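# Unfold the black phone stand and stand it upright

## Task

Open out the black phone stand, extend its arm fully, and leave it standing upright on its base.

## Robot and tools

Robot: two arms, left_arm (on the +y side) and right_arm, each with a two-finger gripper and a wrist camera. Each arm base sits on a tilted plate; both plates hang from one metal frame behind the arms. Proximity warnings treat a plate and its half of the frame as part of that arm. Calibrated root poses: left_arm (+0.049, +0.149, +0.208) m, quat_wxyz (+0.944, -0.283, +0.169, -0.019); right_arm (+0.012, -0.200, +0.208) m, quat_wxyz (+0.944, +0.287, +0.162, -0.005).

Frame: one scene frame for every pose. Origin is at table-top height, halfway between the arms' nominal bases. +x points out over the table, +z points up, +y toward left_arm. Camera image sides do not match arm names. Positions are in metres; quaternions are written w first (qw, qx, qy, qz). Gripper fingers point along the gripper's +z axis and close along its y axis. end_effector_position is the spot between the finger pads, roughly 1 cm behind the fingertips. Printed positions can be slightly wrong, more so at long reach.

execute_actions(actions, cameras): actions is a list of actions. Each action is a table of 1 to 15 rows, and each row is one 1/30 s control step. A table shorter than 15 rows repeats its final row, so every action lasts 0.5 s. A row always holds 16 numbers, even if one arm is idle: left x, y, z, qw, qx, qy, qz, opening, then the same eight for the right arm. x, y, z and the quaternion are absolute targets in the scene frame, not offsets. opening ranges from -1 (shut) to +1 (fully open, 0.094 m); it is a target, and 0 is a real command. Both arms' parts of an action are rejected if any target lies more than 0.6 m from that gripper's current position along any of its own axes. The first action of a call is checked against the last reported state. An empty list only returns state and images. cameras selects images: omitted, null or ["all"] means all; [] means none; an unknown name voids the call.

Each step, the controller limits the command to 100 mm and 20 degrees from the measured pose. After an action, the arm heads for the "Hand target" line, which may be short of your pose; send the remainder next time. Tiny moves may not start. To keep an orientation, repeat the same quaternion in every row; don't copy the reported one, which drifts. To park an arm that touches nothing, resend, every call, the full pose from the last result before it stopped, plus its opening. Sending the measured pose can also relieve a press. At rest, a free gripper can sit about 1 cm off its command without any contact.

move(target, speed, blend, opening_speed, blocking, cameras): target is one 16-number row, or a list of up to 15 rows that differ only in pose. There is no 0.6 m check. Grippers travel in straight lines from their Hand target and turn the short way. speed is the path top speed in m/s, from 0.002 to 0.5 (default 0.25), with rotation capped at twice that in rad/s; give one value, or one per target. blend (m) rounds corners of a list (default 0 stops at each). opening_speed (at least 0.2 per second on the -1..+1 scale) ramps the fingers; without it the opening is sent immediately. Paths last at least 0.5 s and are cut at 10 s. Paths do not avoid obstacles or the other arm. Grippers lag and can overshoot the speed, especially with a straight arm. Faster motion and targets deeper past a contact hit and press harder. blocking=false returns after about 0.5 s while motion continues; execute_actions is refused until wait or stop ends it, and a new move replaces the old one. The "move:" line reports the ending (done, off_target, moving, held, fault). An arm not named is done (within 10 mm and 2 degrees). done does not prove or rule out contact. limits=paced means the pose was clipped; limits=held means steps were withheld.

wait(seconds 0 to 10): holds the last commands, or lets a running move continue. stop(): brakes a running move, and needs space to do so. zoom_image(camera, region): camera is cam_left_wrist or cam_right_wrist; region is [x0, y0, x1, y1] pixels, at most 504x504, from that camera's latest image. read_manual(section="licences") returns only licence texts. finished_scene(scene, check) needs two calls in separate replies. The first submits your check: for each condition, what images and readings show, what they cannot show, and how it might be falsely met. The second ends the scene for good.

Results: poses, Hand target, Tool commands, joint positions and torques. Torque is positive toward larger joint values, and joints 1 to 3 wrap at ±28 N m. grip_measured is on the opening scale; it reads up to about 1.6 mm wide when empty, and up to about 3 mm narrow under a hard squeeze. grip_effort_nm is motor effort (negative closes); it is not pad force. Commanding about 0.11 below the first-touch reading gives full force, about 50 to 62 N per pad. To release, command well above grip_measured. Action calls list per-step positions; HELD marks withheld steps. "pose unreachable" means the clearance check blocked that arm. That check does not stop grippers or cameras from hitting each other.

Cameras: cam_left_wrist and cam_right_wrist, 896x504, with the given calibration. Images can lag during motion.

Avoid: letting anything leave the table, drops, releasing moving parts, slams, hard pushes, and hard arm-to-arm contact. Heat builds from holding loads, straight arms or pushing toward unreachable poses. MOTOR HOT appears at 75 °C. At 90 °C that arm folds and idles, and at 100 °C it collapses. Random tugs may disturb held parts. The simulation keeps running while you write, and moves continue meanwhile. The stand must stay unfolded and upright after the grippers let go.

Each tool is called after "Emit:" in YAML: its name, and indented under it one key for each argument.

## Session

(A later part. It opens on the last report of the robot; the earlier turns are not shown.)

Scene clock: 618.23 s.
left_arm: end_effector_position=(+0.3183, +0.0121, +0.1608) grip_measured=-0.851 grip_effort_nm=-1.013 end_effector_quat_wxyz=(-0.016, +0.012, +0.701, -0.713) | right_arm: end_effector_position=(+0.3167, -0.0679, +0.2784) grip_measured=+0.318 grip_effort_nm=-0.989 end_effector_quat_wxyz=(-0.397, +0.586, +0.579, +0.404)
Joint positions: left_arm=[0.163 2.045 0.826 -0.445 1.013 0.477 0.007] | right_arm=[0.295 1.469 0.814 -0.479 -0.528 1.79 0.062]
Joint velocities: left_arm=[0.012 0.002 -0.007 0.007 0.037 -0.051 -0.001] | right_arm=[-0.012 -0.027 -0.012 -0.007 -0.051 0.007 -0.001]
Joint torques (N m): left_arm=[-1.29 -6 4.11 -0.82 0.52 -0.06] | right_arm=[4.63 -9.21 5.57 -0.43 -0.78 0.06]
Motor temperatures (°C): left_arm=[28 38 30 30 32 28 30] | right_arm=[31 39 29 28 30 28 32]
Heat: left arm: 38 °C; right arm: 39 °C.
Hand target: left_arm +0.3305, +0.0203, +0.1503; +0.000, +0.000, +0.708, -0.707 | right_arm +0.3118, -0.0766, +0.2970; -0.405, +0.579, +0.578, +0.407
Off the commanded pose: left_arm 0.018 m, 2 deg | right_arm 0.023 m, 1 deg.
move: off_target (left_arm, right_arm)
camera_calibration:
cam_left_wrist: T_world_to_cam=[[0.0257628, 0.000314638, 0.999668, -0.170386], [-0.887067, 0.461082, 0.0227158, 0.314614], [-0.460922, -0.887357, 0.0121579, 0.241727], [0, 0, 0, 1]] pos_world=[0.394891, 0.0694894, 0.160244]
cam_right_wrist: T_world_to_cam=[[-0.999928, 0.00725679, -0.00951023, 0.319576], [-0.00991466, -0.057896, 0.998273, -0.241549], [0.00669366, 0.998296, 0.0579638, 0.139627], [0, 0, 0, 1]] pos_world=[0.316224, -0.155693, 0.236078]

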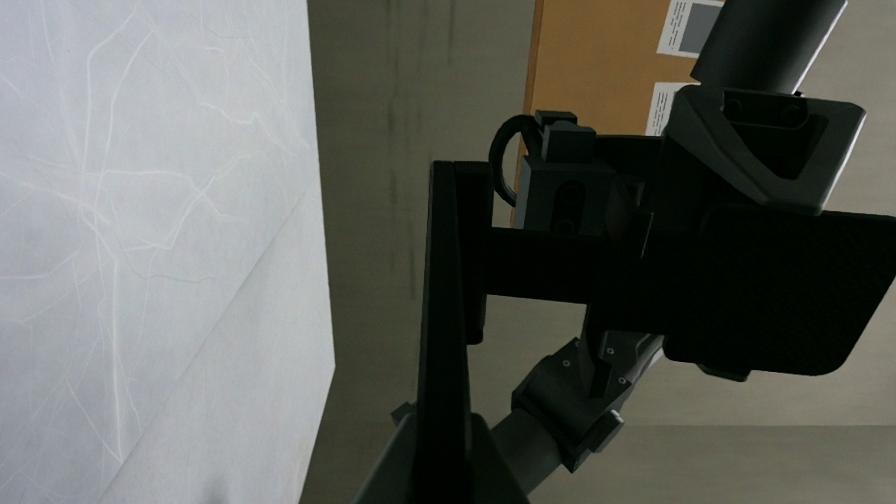

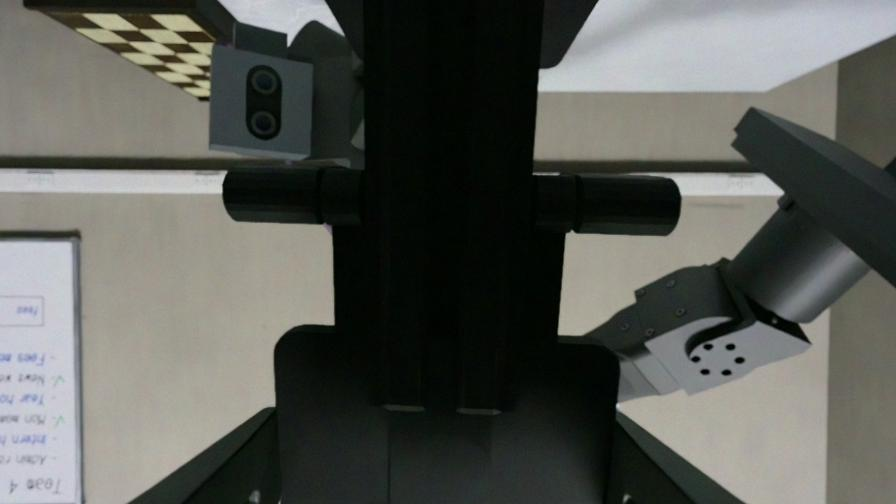

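Emit:
move:
  target: [0.331,0.02,0.125,0,0,0.7071,-0.7071,-0.95,0.312,-0.076,0.325,-0.4056,0.579,0.579,0.4056,0.05]
  speed: 0.03

Scene clock: 621.80 s.
left_arm: end_effector_position=(+0.3157, +0.0119, +0.1553) grip_measured=-0.851 grip_effort_nm=-1.013 end_effector_quat_wxyz=(-0.027, +0.004, +0.678, -0.734) | right_arm: end_effector_position=(+0.3172, -0.0695, +0.2851) grip_measured=+0.318 grip_effort_nm=-0.984 end_effector_quat_wxyz=(-0.379, +0.609, +0.586, +0.378)
Joint positions: left_arm=[0.191 2.131 0.88 -0.53 1.062 0.566 0.007] | right_arm=[0.352 1.444 0.846 -0.53 -0.43 1.864 0.062]
Joint velocities: left_arm=[0.012 -0.017 0.007 -0.037 0.066 -0.022 -0.001] | right_arm=[-0.002 0.002 0.007 -0.007 -0.037 0.022 0]
Joint torques (N m): left_arm=[-0.27 -5.37 4.31 -0.46 -0.08 -0.16] | right_arm=[5.93 -9.81 6.48 -0.33 -1.57 -0.04]
Motor temperatures (°C): left_arm=[28 38 30 30 32 28 30] | right_arm=[31 39 29 28 30 28 32]
Heat: left arm: 38 °C; right arm: 39 °C.
Hand target: left_arm +0.3302, +0.0220, +0.1269; -0.002, +0.000, +0.708, -0.706 | right_arm +0.3117, -0.0746, +0.3224; -0.406, +0.579, +0.579, +0.406
Off the commanded pose: left_arm 0.035 m, 6 deg | right_arm 0.041 m, 6 deg.
move: off_target (left_arm, right_arm)
camera_calibration:
cam_left_wrist: T_world_to_cam=[[0.0538406, 0.0624628, 0.996594, -0.173969], [-0.88456, 0.466057, 0.0185773, 0.312365], [-0.463309, -0.882547, 0.0803448, 0.230538], [0, 0, 0, 1]] pos_world=[0.392482, 0.0687479, 0.149051]
cam_right_wrist: T_world_to_cam=[[-0.999736, 0.0185602, 0.0135528, 0.314223], [0.0138656, 0.016827, 0.999762, -0.25107], [0.0183277, 0.999686, -0.0170799, 0.158689], [0, 0, 0, 1]] pos_world=[0.314713, -0.160247, 0.249462]

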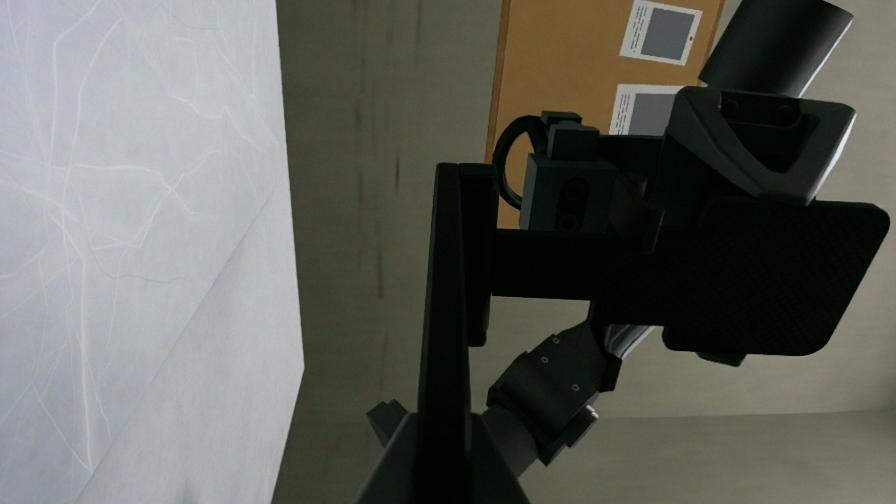

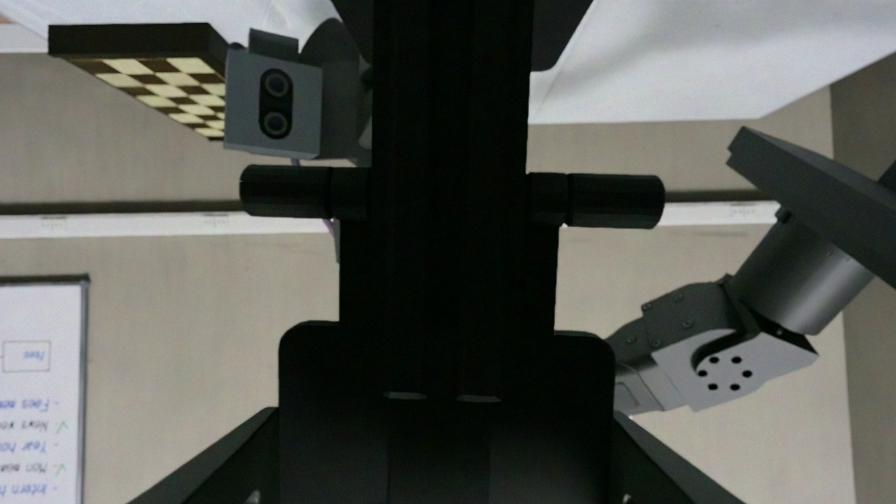

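Emit:
move:
  target: [0.331,0.02,0.15,0,0,0.7071,-0.7071,-0.9,0.312,-0.083,0.277,-0.4056,0.579,0.579,0.4056,0.15]
  speed: 0.04
  cameras: ["cam_right_wrist"]

Emit:
move:
  target: [0.331,0.02,0.15,0,0,0.7071,-0.7071,-0.9,0.310,-0.086,0.273,-0.4056,0.579,0.579,0.4056,0.75]
  speed: 0.03
  opening_speed: 0.4

Scene clock: 628.47 s.
left_arm: end_effector_position=(+0.3179, +0.0114, +0.1526) grip_measured=-0.851 grip_effort_nm=-1.009 end_effector_quat_wxyz=(-0.021, +0.007, +0.697, -0.717) | right_arm: end_effector_position=(+0.3182, -0.0829, +0.2743) grip_measured=+0.318 grip_effort_nm=-0.979 end_effector_quat_wxyz=(-0.391, +0.594, +0.577, +0.403)
Joint positions: left_arm=[0.179 2.091 0.849 -0.457 1.023 0.501 0.007] | right_arm=[0.247 1.444 0.819 -0.525 -0.532 1.752 0.062]
Joint velocities: left_arm=[-0.037 -0.007 -0.002 0.037 -0.007 -0.037 0] | right_arm=[-0.017 -0.012 0.002 0.051 0.007 0.007 -0.001]
Joint torques (N m): left_arm=[-2.88 -9.73 1.74 -0.78 0.41 -0.34] | right_arm=[2.77 -4.55 3.82 0.11 -1.02 -0.43]
Motor temperatures (°C): left_arm=[28 38 30 30 31 28 30] | right_arm=[32 39 29 28 31 28 32]
Heat: left arm: 38 °C; right arm: 39 °C.
Hand target: left_arm +0.3314, +0.0205, +0.1503; +0.000, +0.000, +0.707, -0.707 | right_arm +0.3123, -0.0831, +0.2769; -0.404, +0.580, +0.579, +0.406
Off the commanded pose: left_arm 0.016 m, 3 deg | right_arm 0.007 m, 2 deg.
move: off_target (left_arm)
camera_calibration:
cam_right_wrist: T_world_to_cam=[[-0.999759, 0.0206934, -0.00728011, 0.321546], [-0.00819668, -0.0445586, 0.998973, -0.237929], [0.0203478, 0.998792, 0.0447175, 0.154158], [0, 0, 0, 1]] pos_world=[0.316382, -0.171228, 0.233132]
Images, in order (width x height): cam_right_wrist 896x504.

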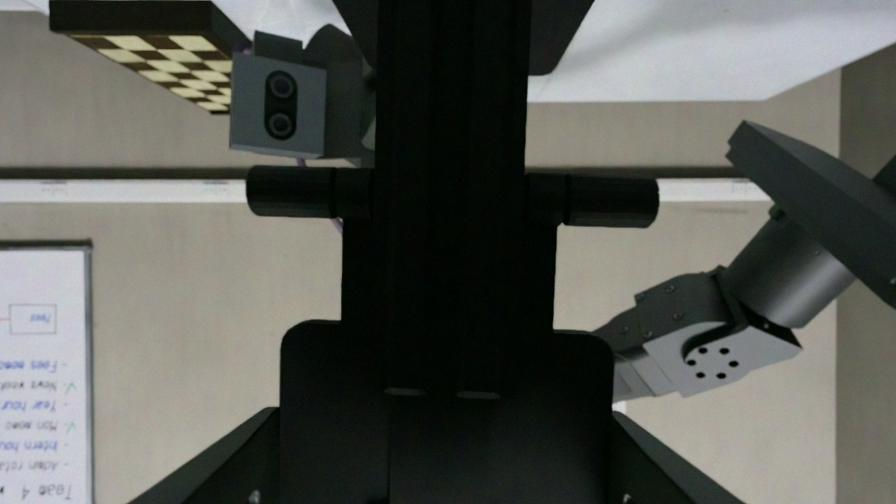

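Scene clock: 630.17 s.
left_arm: end_effector_position=(+0.3206, +0.0145, +0.1457) grip_measured=-0.851 grip_effort_nm=-1.013 end_effector_quat_wxyz=(-0.021, +0.001, +0.709, -0.705) | right_arm: end_effector_position=(+0.3158, -0.0866, +0.2706) grip_measured=+0.747 grip_effort_nm=0.188 end_effector_quat_wxyz=(-0.392, +0.587, +0.580, +0.407)
Joint positions: left_arm=[0.188 2.085 0.849 -0.437 0.995 0.474 0.007] | right_arm=[0.221 1.444 0.811 -0.535 -0.553 1.708 0.082]
Joint velocities: left_arm=[-0.002 -0.017 -0.002 -0.007 -0.066 -0.066 -0.001] | right_arm=[-0.002 0.007 0.002 0.051 -0.022 -0.007 0]
Joint torques (N m): left_arm=[-3.7 -9.17 1.69 -0.95 0.72 -0.02] | right_arm=[3.45 -4.55 3.67 0.08 -0.92 -0.21]
Motor temperatures (°C): left_arm=[28 39 30 30 31 28 30] | right_arm=[32 39 29 28 31 28 32]
Heat: left arm: 39 °C; right arm: 39 °C.
Hand target: left_arm +0.3310, +0.0200, +0.1501; +0.000, +0.000, +0.707, -0.707 | right_arm +0.3102, -0.0859, +0.2729; -0.405, +0.580, +0.579, +0.406
Off the commanded pose: left_arm 0.013 m, 2 deg | right_arm 0.006 m, 2 deg.
move: off_target (left_arm)
camera_calibration:
cam_left_wrist: T_world_to_cam=[[0.0487372, -0.0223722, 0.998561, -0.162258], [-0.889768, 0.453256, 0.0535823, 0.312376], [-0.453803, -0.8911, 0.00218435, 0.244282], [0, 0, 0, 1]] pos_world=[0.396707, 0.0724631, 0.144753]
cam_right_wrist: T_world_to_cam=[[-0.999756, 0.0118185, -0.0186402, 0.321524], [-0.019255, -0.054236, 0.998342, -0.231579], [0.010788, 0.998458, 0.0544503, 0.158509], [0, 0, 0, 1]] pos_world=[0.315277, -0.174624, 0.228557]

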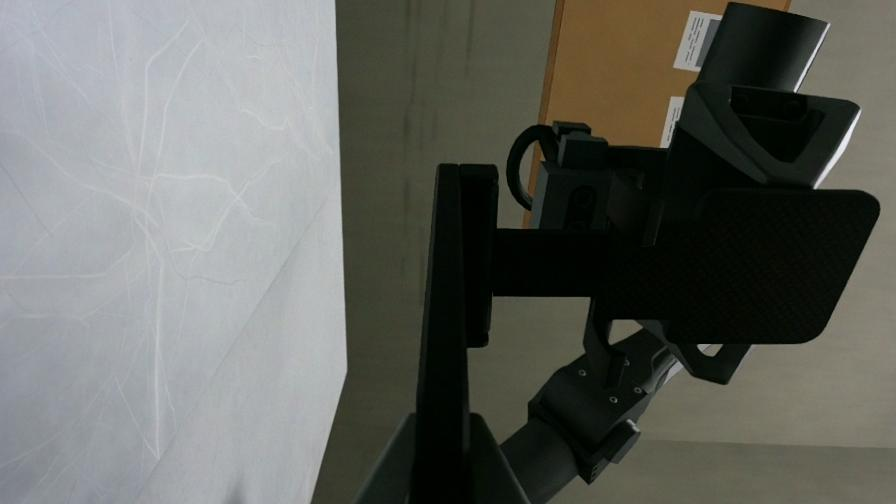

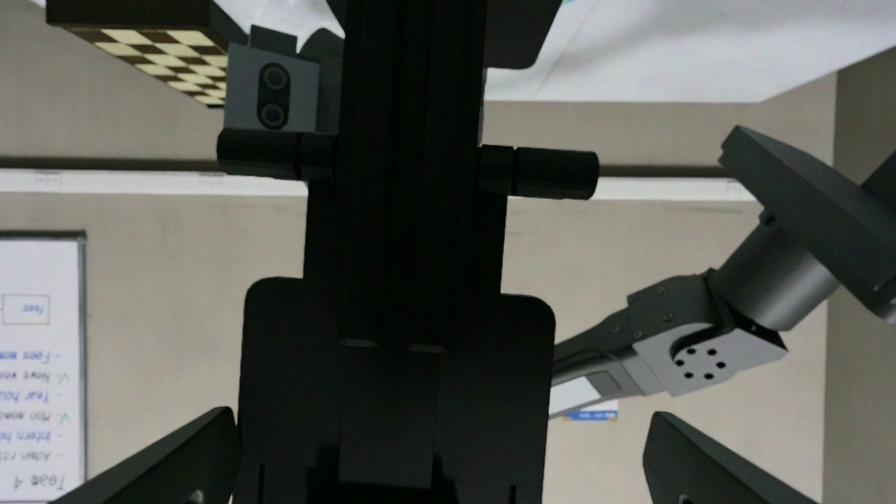

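Emit:
zoom_image:
  camera: "cam_right_wrist"
  region: [200, 240, 600, 504]

Emit:
zoom_image:
  camera: "cam_left_wrist"
  region: [430, 150, 896, 450]

Scaled by 1.260.

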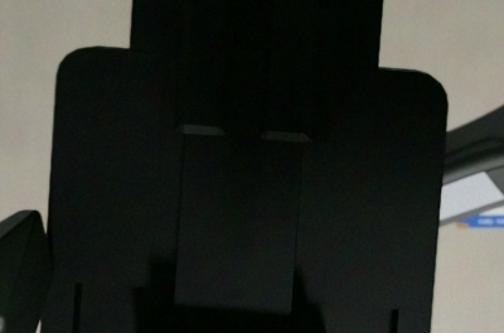

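Scaled by 1.082.

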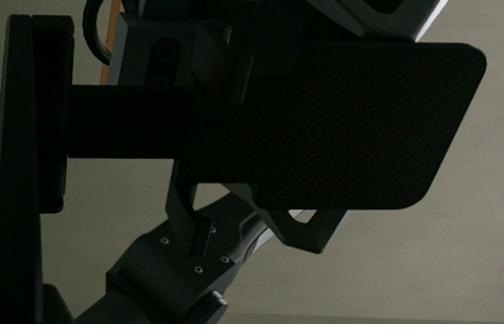

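Emit:
move:
  target:
    - [0.331,0.02,0.15,0,0,0.7071,-0.7071,-0.9,0.312,-0.15,0.295,-0.4056,0.579,0.579,0.4056,0.75]
    - [0.331,0.02,0.15,0,0,0.7071,-0.7071,-0.9,0.331,-0.19,0.30,-0.2706,0.6533,0.6533,0.2706,0.75]
    - [0.331,0.02,0.15,0,0,0.7071,-0.7071,-0.9,0.331,-0.19,0.30,-0.1464,0.3536,0.8536,0.3536,0.75]
  speed: 0.15
  cameras: []

Emit:
move:
  target:
    - [0.331,0.02,0.15,0,0,0.7071,-0.7071,-0.9,0.331,-0.19,0.30,0,0,0.9239,0.3827,0.75]
    - [0.331,0.02,0.15,0,0,0.7071,-0.7071,-0.9,0.331,-0.19,0.30,0.1464,-0.3536,0.8536,0.3536,0.75]
    - [0.331,0.02,0.15,0,0,0.7071,-0.7071,-0.9,0.331,-0.19,0.30,0.2706,-0.6533,0.6533,0.2706,0.75]
    - [0.331,0.02,0.15,0,0,0.7071,-0.7071,-0.9,0.315,-0.17,0.31,0.4056,-0.579,0.579,0.4056,0.75]
  speed: [0.3,0.3,0.3,0.15]

Scene clock: 657.80 s.
left_arm: end_effector_position=(+0.3208, +0.0145, +0.1452) grip_measured=-0.851 grip_effort_nm=-1.013 end_effector_quat_wxyz=(-0.020, +0.002, +0.710, -0.704) | right_arm: end_effector_position=(+0.3292, -0.1880, +0.2930) grip_measured=+0.747 grip_effort_nm=0.188 end_effector_quat_wxyz=(-0.152, +0.366, +0.848, +0.352)
Joint positions: left_arm=[0.188 2.085 0.849 -0.434 0.993 0.474 0.007] | right_arm=[0.216 1.334 1.153 -1.066 -0.147 0.92 0.082]
Joint velocities: left_arm=[0.007 -0.012 0.002 -0.037 -0.022 0.022 -0.002] | right_arm=[0.002 -0.007 -0.002 -0.037 -0.007 0.037 0]
Joint torques (N m): left_arm=[-3.75 -9.03 1.44 -0.95 0.75 -0.02] | right_arm=[4.3 -5.53 5.18 0.01 -0.48 -0.22]
Motor temperatures (°C): left_arm=[29 43 29 30 31 28 30] | right_arm=[32 36 28 28 30 28 30]
Heat: left arm: 43 °C; right arm: 36 °C.
Hand target: left_arm +0.3309, +0.0200, +0.1500; +0.000, +0.000, +0.707, -0.707 | right_arm +0.3282, -0.1896, +0.2999; -0.145, +0.355, +0.853, +0.354
Off the commanded pose: left_arm 0.013 m, 2 deg | right_arm 0.008 m, 2 deg.
move: off_target (left_arm)
No camera images: "cameras" was empty.

Scene clock: 664.30 s.
left_arm: end_effector_position=(+0.3208, +0.0145, +0.1452) grip_measured=-0.851 grip_effort_nm=-1.018 end_effector_quat_wxyz=(-0.020, +0.002, +0.710, -0.704) | right_arm: end_effector_position=(+0.3156, -0.1728, +0.3084) grip_measured=+0.747 grip_effort_nm=0.183 end_effector_quat_wxyz=(-0.393, +0.585, -0.586, -0.401)
Joint positions: left_arm=[0.188 2.085 0.849 -0.434 0.993 0.474 0.007] | right_arm=[0.019 1.334 1.06 -1.057 -0.609 -1.671 0.082]
Joint velocities: left_arm=[-0.002 -0.007 -0.022 0.022 0.022 0.037 0.001] | right_arm=[-0.012 -0.012 0.002 -0.037 -0.007 -0.11 0]
Joint torques (N m): left_arm=[-3.69 -9.13 1.48 -0.94 0.74 -0.01] | right_arm=[2.62 -5.12 3.32 -0.02 -0.97 -0.12]
Motor temperatures (°C): left_arm=[29 43 29 30 31 28 30] | right_arm=[32 36 28 28 30 28 30]
Heat: left arm: 43 °C; right arm: 36 °C.
Hand target: left_arm +0.3309, +0.0200, +0.1501; +0.000, +0.000, +0.707, -0.707 | right_arm +0.3157, -0.1705, +0.3101; -0.404, +0.580, -0.580, -0.405
Off the commanded pose: left_arm 0.013 m, 2 deg | right_arm 0.003 m, 2 deg.
move: off_target (left_arm)
camera_calibration:
cam_left_wrist: T_world_to_cam=[[0.0464475, -0.0243099, 0.998625, -0.161065], [-0.890131, 0.45268, 0.052421, 0.312929], [-0.453332, -0.891341, -0.000613131, 0.244656], [0, 0, 0, 1]] pos_world=[0.396939, 0.0724994, 0.144589]
cam_right_wrist: T_world_to_cam=[[0.999995, 0.00327293, -0.00025133, -0.315271], [0.00218113, -0.719723, -0.694258, 0.12624], [-0.00245315, 0.694253, -0.719726, 0.432894], [0, 0, 0, 1]] pos_world=[0.316056, -0.208648, 0.399129]

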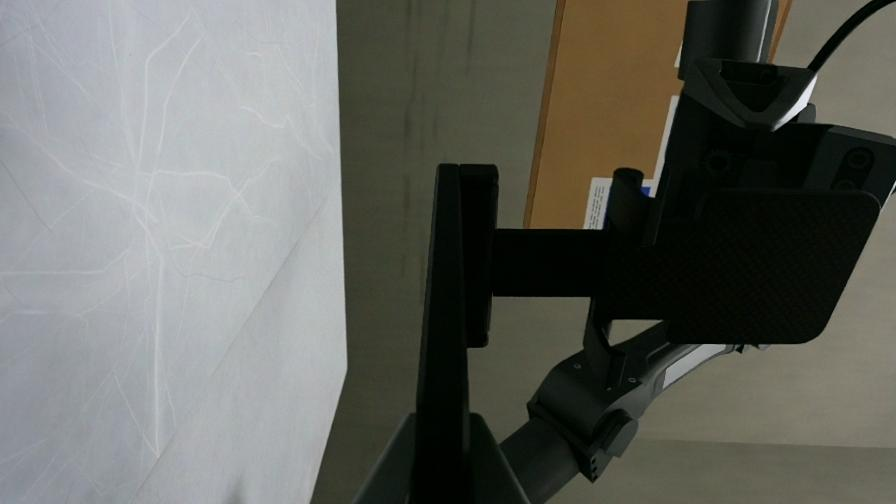

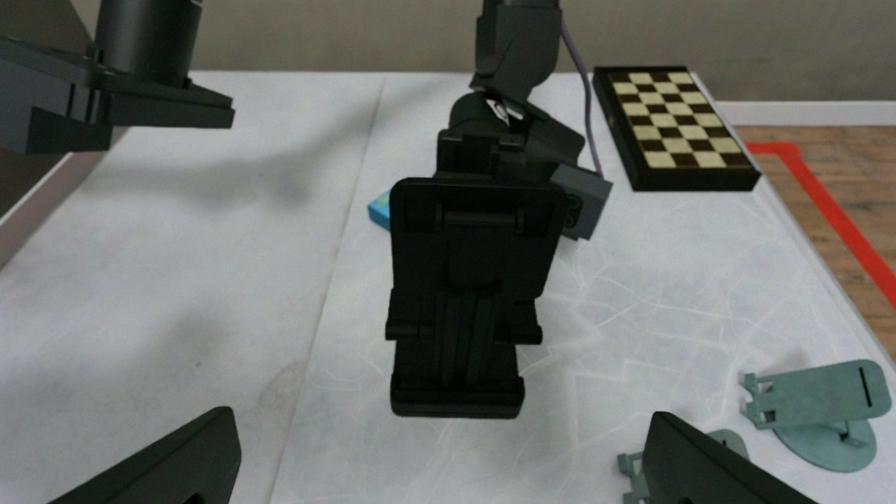

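Emit:
zoom_image:
  camera: "cam_right_wrist"
  region: [360, 160, 620, 430]

Emit:
zoom_image:
  camera: "cam_right_wrist"
  region: [600, 340, 896, 504]

Scaled by 1.867.

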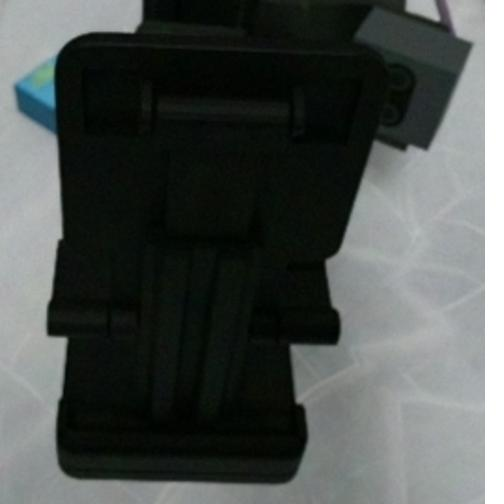

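Scaled by 1.703.

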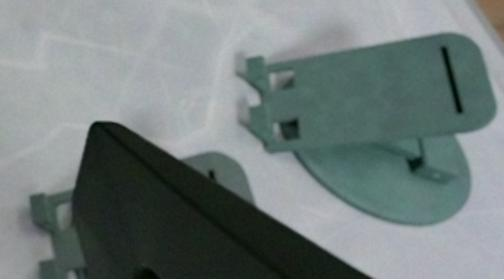

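Emit:
move:
  target:
    - [0.331,0.02,0.15,0,0,0.7071,-0.7071,-0.9,0.324,-0.156,0.308,0.2988,-0.641,0.641,0.2988,0.75]
    - [0.331,0.02,0.15,0,0,0.7071,-0.7071,-0.9,0.324,-0.084,0.25,0.2988,-0.641,0.641,0.2988,0.75]
  speed: [0.1,0.06]

Scene clock: 686.50 s.
left_arm: end_effector_position=(+0.3208, +0.0145, +0.1451) grip_measured=-0.851 grip_effort_nm=-1.018 end_effector_quat_wxyz=(-0.020, +0.002, +0.710, -0.704) | right_arm: end_effector_position=(+0.3318, -0.0916, +0.2539) grip_measured=+0.747 grip_effort_nm=0.183 end_effector_quat_wxyz=(-0.308, +0.636, -0.644, -0.294)
Joint positions: left_arm=[0.188 2.085 0.849 -0.434 0.993 0.474 0.007] | right_arm=[0.359 1.495 0.932 -0.623 -0.184 -1.321 0.082]
Joint velocities: left_arm=[-0.002 0.002 -0.007 -0.037 -0.037 -0.051 0.001] | right_arm=[-0.007 -0.002 -0.002 -0.037 -0.081 -0.051 0]
Joint torques (N m): left_arm=[-3.74 -9.13 1.52 -0.96 0.76 0] | right_arm=[5.45 -3.15 3.29 0.6 -0.55 0.05]
Motor temperatures (°C): left_arm=[29 44 29 30 32 28 31] | right_arm=[31 35 28 28 30 28 30]
Heat: left arm: 44 °C; right arm: 35 °C.
Hand target: left_arm +0.3309, +0.0200, +0.1500; +0.000, +0.000, +0.707, -0.707 | right_arm +0.3255, -0.0838, +0.2500; -0.299, +0.640, -0.640, -0.302
Off the commanded pose: left_arm 0.013 m, 2 deg | right_arm 0.012 m, 1 deg.
move: off_target (left_arm, right_arm)
camera_calibration:
cam_left_wrist: T_world_to_cam=[[0.0461148, -0.0247338, 0.99863, -0.160863], [-0.890147, 0.45266, 0.0523167, 0.312976], [-0.453334, -0.89134, -0.0011424, 0.244744], [0, 0, 0, 1]] pos_world=[0.396963, 0.0724994, 0.144549]
cam_right_wrist: T_world_to_cam=[[0.999619, -0.0158085, 0.0226407, -0.339133], [-0.00425722, -0.898337, -0.439287, 0.0677817], [0.0272835, 0.439023, -0.898061, 0.349289], [0, 0, 0, 1]] pos_world=[0.329763, -0.0978162, 0.351137]

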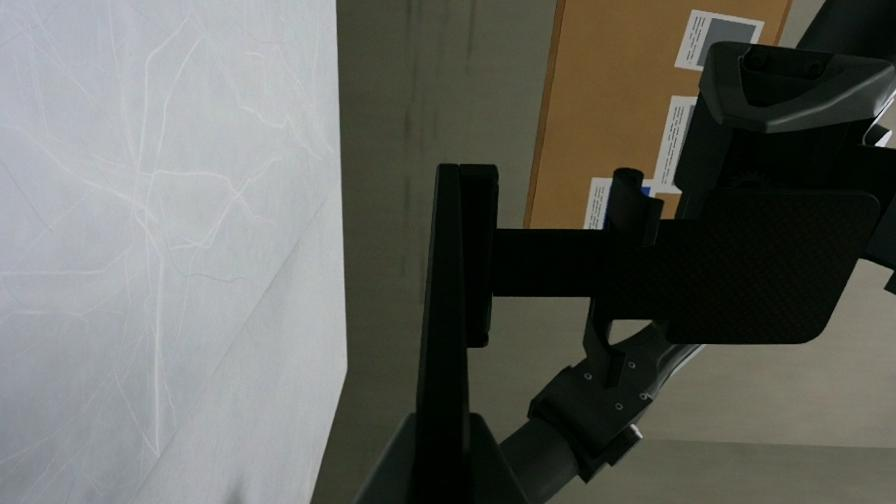

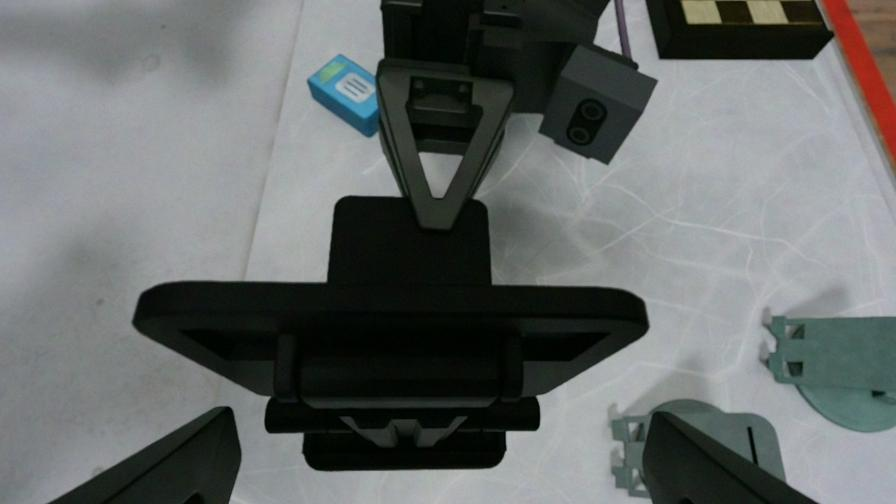

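Emit:
move:
  target: [0.331,0.02,0.15,0,0,0.7071,-0.7071,-0.9,0.317,-0.076,0.249,0.2988,-0.641,0.641,0.2988,0.75]
  speed: 0.05
  cameras: []

Emit:
move:
  target: [0.331,0.02,0.15,0,0,0.7071,-0.7071,-0.9,0.317,-0.076,0.249,0.2988,-0.641,0.641,0.2988,0.16]
  opening_speed: 0.3

Scene clock: 692.60 s.
left_arm: end_effector_position=(+0.3208, +0.0145, +0.1451) grip_measured=-0.851 grip_effort_nm=-1.013 end_effector_quat_wxyz=(-0.020, +0.002, +0.710, -0.704) | right_arm: end_effector_position=(+0.3231, -0.0822, +0.2516) grip_measured=+0.747 grip_effort_nm=0.173 end_effector_quat_wxyz=(-0.304, +0.638, -0.644, -0.294)
Joint positions: left_arm=[0.188 2.085 0.849 -0.434 0.993 0.474 0.007] | right_arm=[0.392 1.495 0.894 -0.585 -0.167 -1.291 0.082]
Joint velocities: left_arm=[-0.002 -0.007 -0.012 -0.051 0.066 -0.007 0] | right_arm=[-0.007 -0.007 -0.012 0.066 -0.022 0.022 -0.001]
Joint torques (N m): left_arm=[-3.77 -9.13 1.5 -0.96 0.74 -0.02] | right_arm=[5.3 -3.51 3.12 0.66 -0.5 0.02]
Motor temperatures (°C): left_arm=[29 44 29 30 32 28 31] | right_arm=[32 35 28 28 30 28 30]
Heat: left arm: 44 °C; right arm: 35 °C.
Hand target: left_arm +0.3309, +0.0200, +0.1500; +0.000, +0.000, +0.707, -0.707 | right_arm +0.3171, -0.0758, +0.2491; -0.299, +0.641, -0.641, -0.299
Off the commanded pose: left_arm 0.013 m, 2 deg | right_arm 0.009 m, 1 deg.
move: off_target (left_arm)
No camera images: "cameras" was empty.

Scene clock: 694.77 s.
left_arm: end_effector_position=(+0.3208, +0.0145, +0.1451) grip_measured=-0.851 grip_effort_nm=-1.018 end_effector_quat_wxyz=(-0.020, +0.002, +0.710, -0.704) | right_arm: end_effector_position=(+0.3237, -0.0823, +0.2514) grip_measured=+0.312 grip_effort_nm=-0.979 end_effector_quat_wxyz=(-0.305, +0.637, -0.644, -0.292)
Joint positions: left_arm=[0.188 2.085 0.849 -0.434 0.992 0.474 0.007] | right_arm=[0.392 1.495 0.894 -0.583 -0.165 -1.291 0.062]
Joint velocities: left_arm=[-0.007 -0.012 -0.007 -0.022 -0.037 -0.022 0] | right_arm=[0.007 0.002 -0.007 -0.022 0.007 0.007 0]
Joint torques (N m): left_arm=[-3.77 -9.13 1.62 -0.98 0.74 0] | right_arm=[5.37 -3.64 3.1 0.59 -0.52 0.12]
Motor temperatures (°C): left_arm=[29 44 29 30 32 28 31] | right_arm=[32 35 28 28 30 28 30]
Heat: left arm: 44 °C; right arm: 35 °C.
Hand target: left_arm +0.3309, +0.0200, +0.1500; +0.000, +0.000, +0.707, -0.707 | right_arm +0.3170, -0.0761, +0.2490; -0.299, +0.641, -0.641, -0.299
Off the commanded pose: left_arm 0.013 m, 2 deg | right_arm 0.010 m, 1 deg.
move: off_target (left_arm)
camera_calibration:
cam_left_wrist: T_world_to_cam=[[0.0461012, -0.0250765, 0.998622, -0.160792], [-0.890065, 0.452805, 0.0524601, 0.3129], [-0.453497, -0.891257, -0.00144486, 0.244825], [0, 0, 0, 1]] pos_world=[0.396941, 0.0724872, 0.144509]
cam_right_wrist: T_world_to_cam=[[0.999661, -0.0144111, 0.0216853, -0.330508], [-0.00360222, -0.901399, -0.432974, 0.073044], [0.0257868, 0.432749, -0.901145, 0.343971], [0, 0, 0, 1]] pos_world=[0.321789, -0.0877741, 0.348761]

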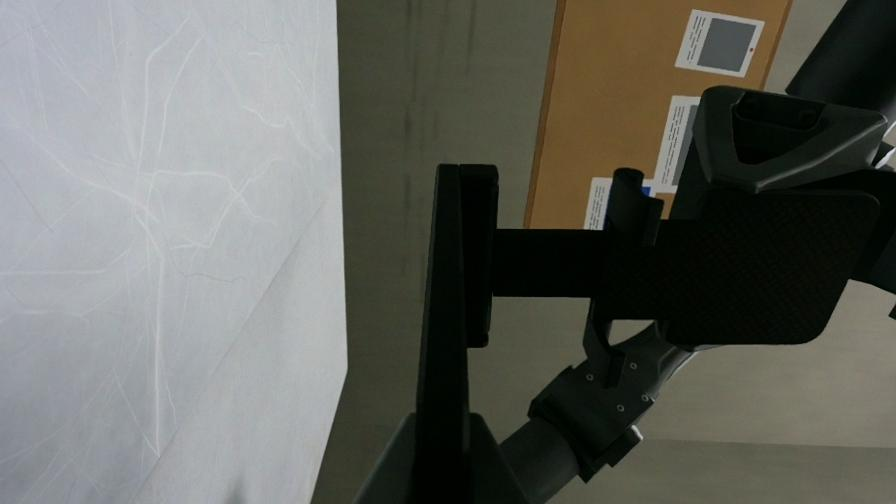

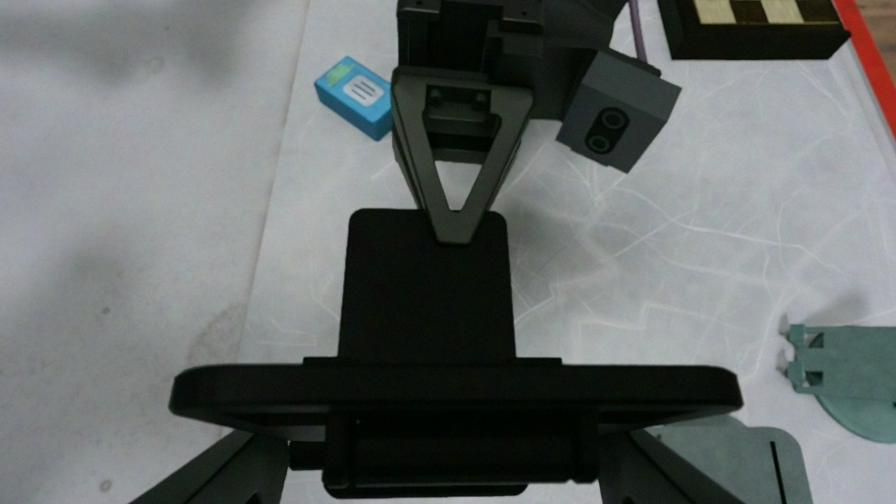

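Emit:
move:
  target:
    - [0.331,0.02,0.15,0,0,0.7071,-0.7071,-0.95,0.317,-0.062,0.253,0.4056,-0.579,0.579,0.4056,0.05]
    - [0.331,0.02,0.15,0,0,0.7071,-0.7071,-0.95,0.317,-0.053,0.260,0.5,-0.5,0.5,0.5,0.05]
  speed: 0.04

Scene clock: 706.77 s.
left_arm: end_effector_position=(+0.3267, +0.0201, +0.1511) grip_measured=-0.851 grip_effort_nm=-1.013 end_effector_quat_wxyz=(-0.012, -0.010, +0.699, -0.715) | right_arm: end_effector_position=(+0.3319, -0.0685, +0.2583) grip_measured=+0.306 grip_effort_nm=-0.984 end_effector_quat_wxyz=(-0.497, +0.506, -0.524, -0.471)
Joint positions: left_arm=[0.204 2.075 0.855 -0.455 1.032 0.48 0.007] | right_arm=[0.092 1.667 0.802 -0.345 -0.907 -1.545 0.061]
Joint velocities: left_arm=[0.027 0.002 -0.002 -0.022 0.037 -0.022 -0.002] | right_arm=[0.007 -0.012 0.007 -0.022 0.007 -0.051 0.001]
Joint torques (N m): left_arm=[-5.09 -8.38 1.21 -0.74 0.33 -0.07] | right_arm=[6.13 -2.74 1.47 0.26 -1.25 -0.25]
Motor temperatures (°C): left_arm=[29 44 29 30 32 28 31] | right_arm=[32 35 28 28 31 28 31]
Heat: left arm: 44 °C; right arm: 35 °C.
Hand target: left_arm +0.3313, +0.0202, +0.1502; +0.000, +0.000, +0.707, -0.707 | right_arm +0.3182, -0.0557, +0.2597; +0.498, -0.502, +0.501, +0.499
Off the commanded pose: left_arm 0.004 m, 2 deg | right_arm 0.022 m, 4 deg.
move: off_target (right_arm)
camera_calibration:
cam_left_wrist: T_world_to_cam=[[0.0530605, 0.00718899, 0.998565, -0.169839], [-0.902598, 0.428139, 0.0448788, 0.321051], [-0.427202, -0.903684, 0.029206, 0.23952], [0, 0, 0, 1]] pos_world=[0.401115, 0.0802169, 0.148192]
cam_right_wrist: T_world_to_cam=[[0.998684, -0.0476274, 0.0190264, -0.339894], [-0.00541755, -0.466866, -0.884311, 0.235413], [0.0510003, 0.883044, -0.46651, 0.254188], [0, 0, 0, 1]] pos_world=[0.327758, -0.130741, 0.333227]

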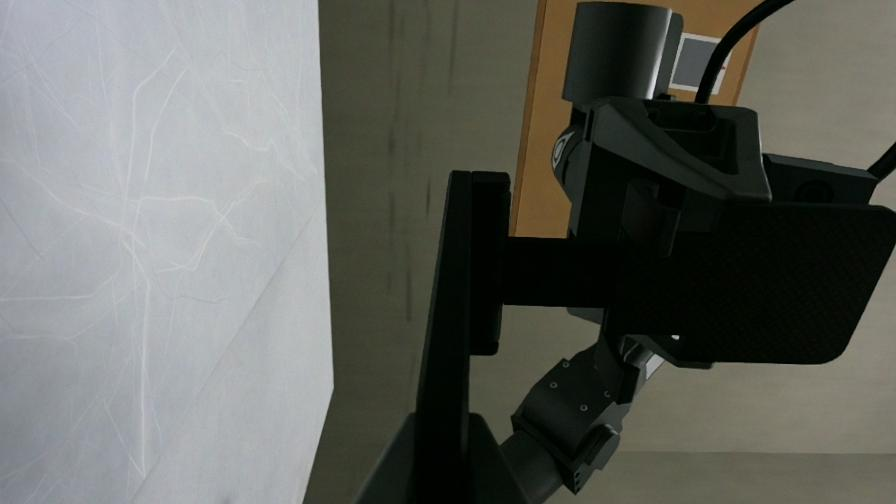

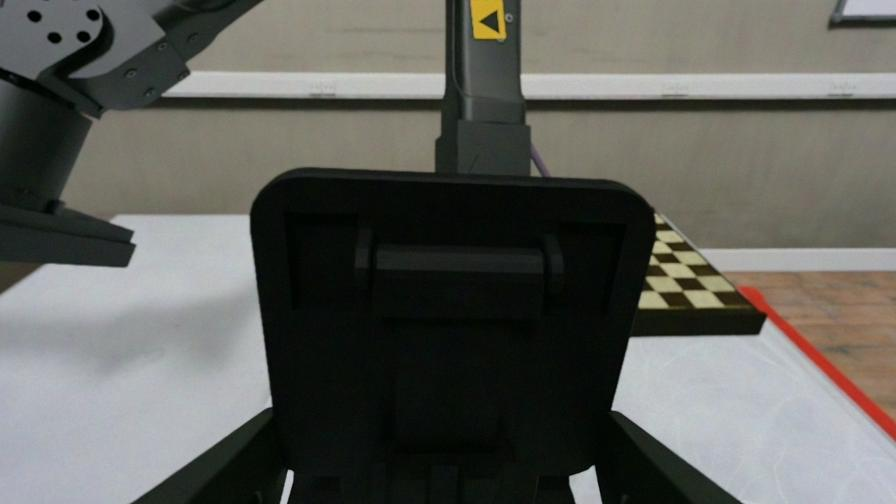

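Emit:
move:
  target: [0.331,0.02,0.15,0,0,0.7071,-0.7071,-0.9,0.320,-0.098,0.260,0.5,-0.5,0.5,0.5,0.1]
  speed: 0.04

Scene clock: 723.17 s.
left_arm: end_effector_position=(+0.3223, +0.0144, +0.1487) grip_measured=-0.851 grip_effort_nm=-1.013 end_effector_quat_wxyz=(-0.014, +0.009, +0.709, -0.705) | right_arm: end_effector_position=(+0.3213, -0.0925, +0.2482) grip_measured=+0.306 grip_effort_nm=-0.984 end_effector_quat_wxyz=(-0.492, +0.521, -0.513, -0.472)
Joint positions: left_arm=[0.182 2.075 0.849 -0.438 0.996 0.484 0.007] | right_arm=[0 1.668 0.841 -0.548 -0.923 -1.75 0.061]
Joint velocities: left_arm=[0.012 0.002 -0.012 -0.022 -0.022 -0.095 0] | right_arm=[-0.002 -0.022 0.002 0.066 -0.066 0.022 0]
Joint torques (N m): left_arm=[-3.17 -8.13 1.81 -0.94 0.74 -0.12] | right_arm=[2.69 -6.19 3.66 -0.93 -1.35 -0.27]
Motor temperatures (°C): left_arm=[29 43 29 30 31 28 31] | right_arm=[32 34 28 28 31 28 31]
Heat: left arm: 43 °C; right arm: 34 °C.
Hand target: left_arm +0.3311, +0.0201, +0.1500; +0.000, +0.000, +0.707, -0.707 | right_arm +0.3207, -0.0978, +0.2594; +0.501, -0.499, +0.504, +0.496
Off the commanded pose: left_arm 0.010 m, 2 deg | right_arm 0.013 m, 4 deg.
move: off_target (right_arm)
camera_calibration:
cam_left_wrist: T_world_to_cam=[[0.0273064, -0.0206945, 0.999413, -0.158547], [-0.890677, 0.453385, 0.0337235, 0.317045], [-0.453817, -0.891075, -0.00605176, 0.246183], [0, 0, 0, 1]] pos_world=[0.398436, 0.0723427, 0.149252]
cam_right_wrist: T_world_to_cam=[[0.999185, -0.0159786, 0.0370801, -0.33199], [0.02508, -0.474091, -0.880118, 0.203743], [0.0316424, 0.880331, -0.473304, 0.278909], [0, 0, 0, 1]] pos_world=[0.317784, -0.154244, 0.323637]

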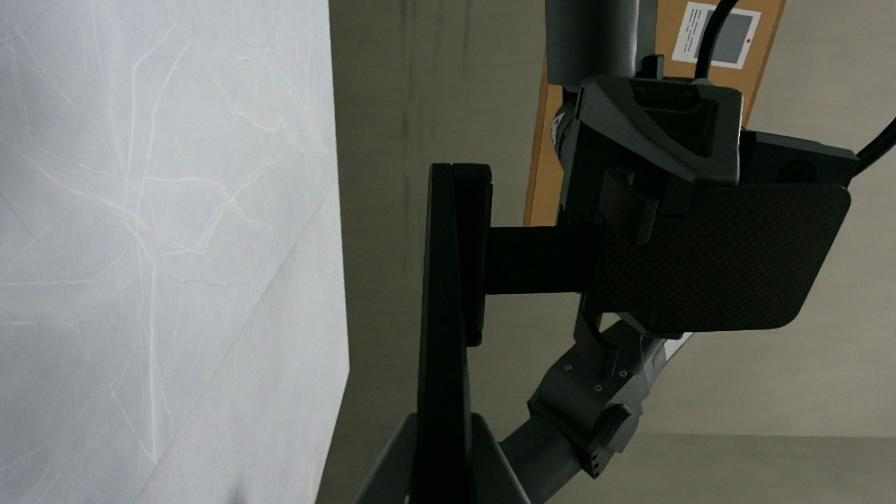

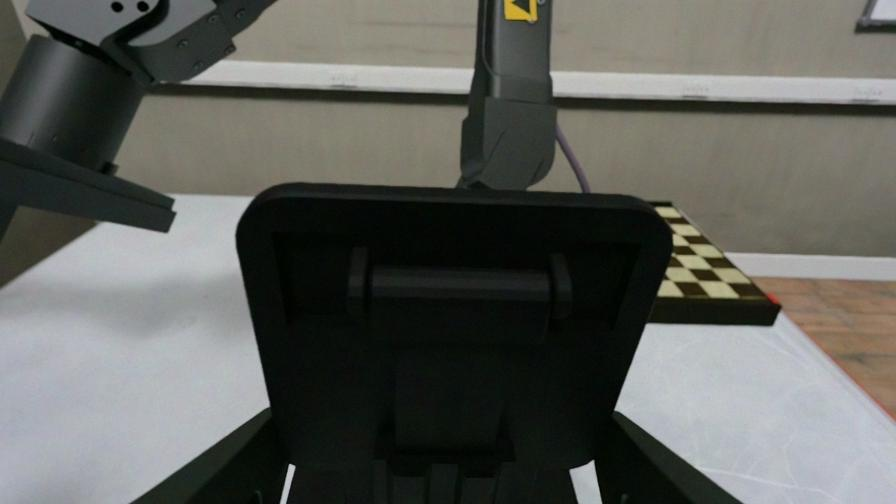

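Emit:
move:
  target: [0.331,0.02,0.15,0,0,0.7071,-0.7071,-0.9,0.320,-0.098,0.260,0.5,-0.5,0.5,0.5,0.75]
  opening_speed: 0.4
  cameras: []

Emit:
move:
  target:
    - [0.331,0.02,0.15,0,0,0.7071,-0.7071,-0.9,0.317,-0.17,0.255,0.4056,-0.579,0.579,0.4056,0.75]
  speed: 0.12

Scene clock: 727.77 s.
left_arm: end_effector_position=(+0.3229, +0.0161, +0.1464) grip_measured=-0.851 grip_effort_nm=-1.013 end_effector_quat_wxyz=(-0.015, +0.003, +0.711, -0.703) | right_arm: end_effector_position=(+0.3191, -0.0973, +0.2567) grip_measured=+0.747 grip_effort_nm=0.188 end_effector_quat_wxyz=(-0.495, +0.508, -0.506, -0.491)
Joint positions: left_arm=[0.189 2.075 0.849 -0.435 0.992 0.475 0.007] | right_arm=[-0.014 1.668 0.86 -0.619 -0.965 -1.779 0.082]
Joint velocities: left_arm=[0.017 -0.002 -0.007 -0.007 -0.022 0.007 0] | right_arm=[-0.007 0.002 0.012 -0.037 0.022 -0.037 -0.001]
Joint torques (N m): left_arm=[-3.78 -8.31 1.68 -0.95 0.75 -0.05] | right_arm=[3.44 -5.55 3.36 -0.44 -0.96 -0.2]
Motor temperatures (°C): left_arm=[29 43 29 30 31 28 31] | right_arm=[32 35 28 28 32 28 31]
Heat: left arm: 43 °C; right arm: 35 °C.
Hand target: left_arm +0.3309, +0.0200, +0.1500; +0.000, +0.000, +0.707, -0.707 | right_arm +0.3200, -0.0981, +0.2600; +0.500, -0.500, +0.501, +0.499
Off the commanded pose: left_arm 0.010 m, 2 deg | right_arm 0.004 m, 2 deg.
move: done
No camera images: "cameras" was empty.

Scene clock: 729.87 s.
left_arm: end_effector_position=(+0.3229, +0.0161, +0.1464) grip_measured=-0.851 grip_effort_nm=-1.018 end_effector_quat_wxyz=(-0.016, +0.003, +0.711, -0.703) | right_arm: end_effector_position=(+0.3133, -0.1634, +0.2494) grip_measured=+0.747 grip_effort_nm=0.188 end_effector_quat_wxyz=(-0.400, +0.576, -0.581, -0.414)
Joint positions: left_arm=[0.189 2.075 0.849 -0.435 0.992 0.475 0.007] | right_arm=[-0.1 1.474 0.958 -0.915 -0.664 -1.816 0.082]
Joint velocities: left_arm=[0.022 -0.007 -0.012 -0.007 -0.007 -0.051 -0.001] | right_arm=[-0.007 0.012 -0.002 -0.051 -0.007 0.081 0]
Joint torques (N m): left_arm=[-3.88 -8.32 1.69 -0.96 0.78 -0.01] | right_arm=[2.89 -7.69 3.88 -0.59 -0.66 -0.19]
Motor temperatures (°C): left_arm=[29 43 29 30 31 28 31] | right_arm=[32 35 28 28 31 28 31]
Heat: left arm: 43 °C; right arm: 35 °C.
Hand target: left_arm +0.3309, +0.0200, +0.1500; +0.000, +0.000, +0.707, -0.707 | right_arm +0.3154, -0.1691, +0.2553; -0.406, +0.579, -0.580, -0.404
Off the commanded pose: left_arm 0.010 m, 2 deg | right_arm 0.009 m, 1 deg.
move: done
camera_calibration:
cam_left_wrist: T_world_to_cam=[[0.0377122, -0.0275841, 0.998908, -0.159439], [-0.892617, 0.448454, 0.0460831, 0.315803], [-0.449235, -0.89338, -0.00770992, 0.24677], [0, 0, 0, 1]] pos_world=[0.398762, 0.0744387, 0.146614]
cam_right_wrist: T_world_to_cam=[[0.999942, 0.00449423, -0.00981211, -0.310389], [-0.00392085, -0.695771, -0.718253, 0.103825], [-0.010055, 0.71825, -0.695713, 0.384159], [0, 0, 0, 1]] pos_world=[0.31464, -0.202289, 0.338791]

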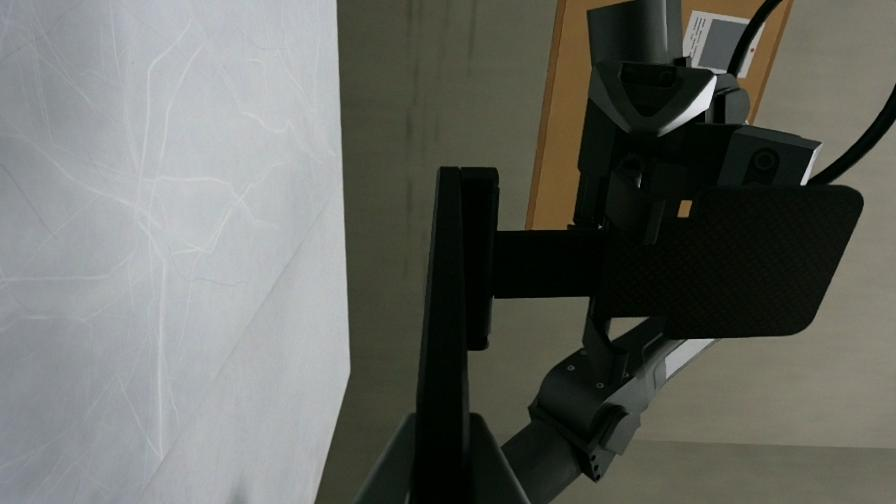

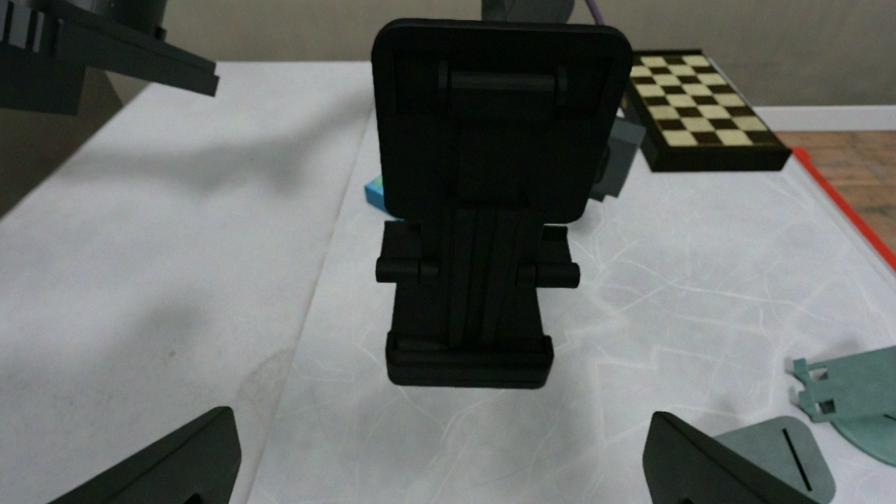

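Emit:
zoom_image:
  camera: "cam_right_wrist"
  region: [360, 190, 600, 400]

Emit:
zoom_image:
  camera: "cam_left_wrist"
  region: [460, 160, 880, 420]

Scaled by 2.100.

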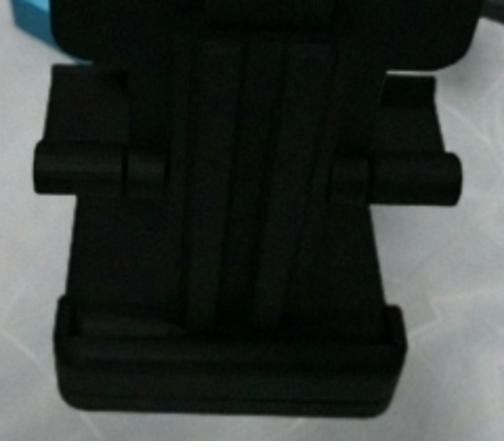

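Scaled by 1.200.

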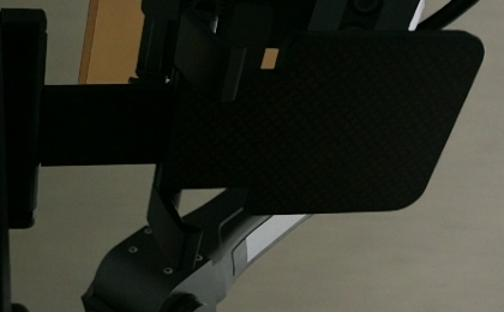

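Emit:
move:
  target:
    - [0.331,0.02,0.15,0,0,0.7071,-0.7071,-0.9,0.326,-0.16,0.216,0.4056,-0.579,0.579,0.4056,-0.1]
    - [0.331,0.02,0.15,0,0,0.7071,-0.7071,-0.9,0.326,-0.125,0.216,0.5,-0.5,0.5,0.5,-0.1]
  speed: 0.1

Scene clock: 750.93 s.
left_arm: end_effector_position=(+0.3230, +0.0161, +0.1464) grip_measured=-0.851 grip_effort_nm=-1.009 end_effector_quat_wxyz=(-0.016, +0.003, +0.711, -0.703) | right_arm: end_effector_position=(+0.3272, -0.1288, +0.2179) grip_measured=-0.097 grip_effort_nm=-0.095 end_effector_quat_wxyz=(-0.495, +0.512, -0.504, -0.488)
Joint positions: left_arm=[0.189 2.075 0.849 -0.435 0.992 0.474 0.007] | right_arm=[-0.173 1.818 0.998 -0.835 -0.964 -2.065 0.042]
Joint velocities: left_arm=[0.012 0.007 0.007 0.022 0.007 -0.051 0] | right_arm=[-0.007 -0.022 -0.012 0.037 -0.051 0.051 -0.001]
Joint torques (N m): left_arm=[-3.86 -8.36 1.62 -0.93 0.78 -0.01] | right_arm=[3.7 -4.74 2.28 -0.76 -0.94 -0.18]
Motor temperatures (°C): left_arm=[29 42 29 30 31 28 31] | right_arm=[31 36 28 28 31 28 30]
Heat: left arm: 42 °C; right arm: 36 °C.
Hand target: left_arm +0.3309, +0.0200, +0.1500; +0.000, +0.000, +0.707, -0.707 | right_arm +0.3275, -0.1262, +0.2151; +0.499, -0.500, +0.502, +0.499
Off the commanded pose: left_arm 0.010 m, 2 deg | right_arm 0.004 m, 2 deg.
move: done
camera_calibration:
cam_left_wrist: T_world_to_cam=[[0.0377746, -0.0276772, 0.998903, -0.159428], [-0.892697, 0.448284, 0.0461792, 0.31587], [-0.44907, -0.893463, -0.00777365, 0.246752], [0, 0, 0, 1]] pos_world=[0.398807, 0.0744515, 0.146585]
cam_right_wrist: T_world_to_cam=[[0.999705, -0.00400707, 0.0239602, -0.333146], [0.019738, -0.440997, -0.897291, 0.169426], [0.0141619, 0.8975, -0.440788, 0.297129], [0, 0, 0, 1]] pos_world=[0.325496, -0.193291, 0.290978]

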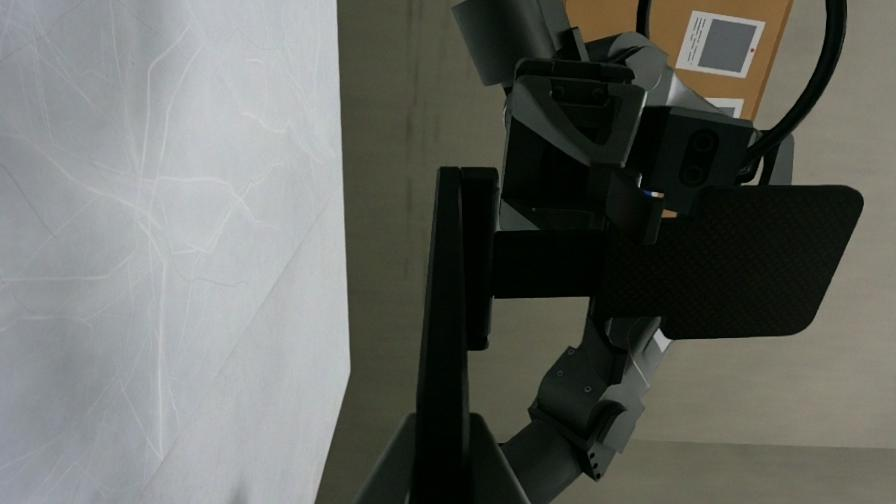

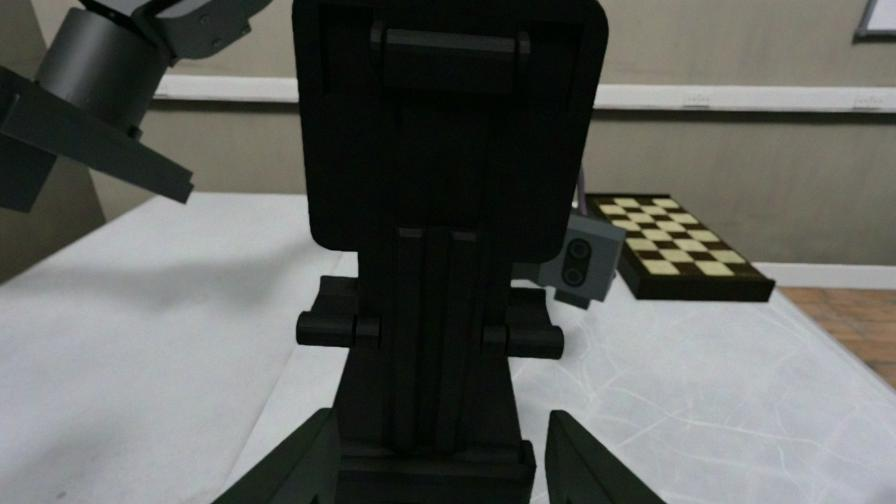

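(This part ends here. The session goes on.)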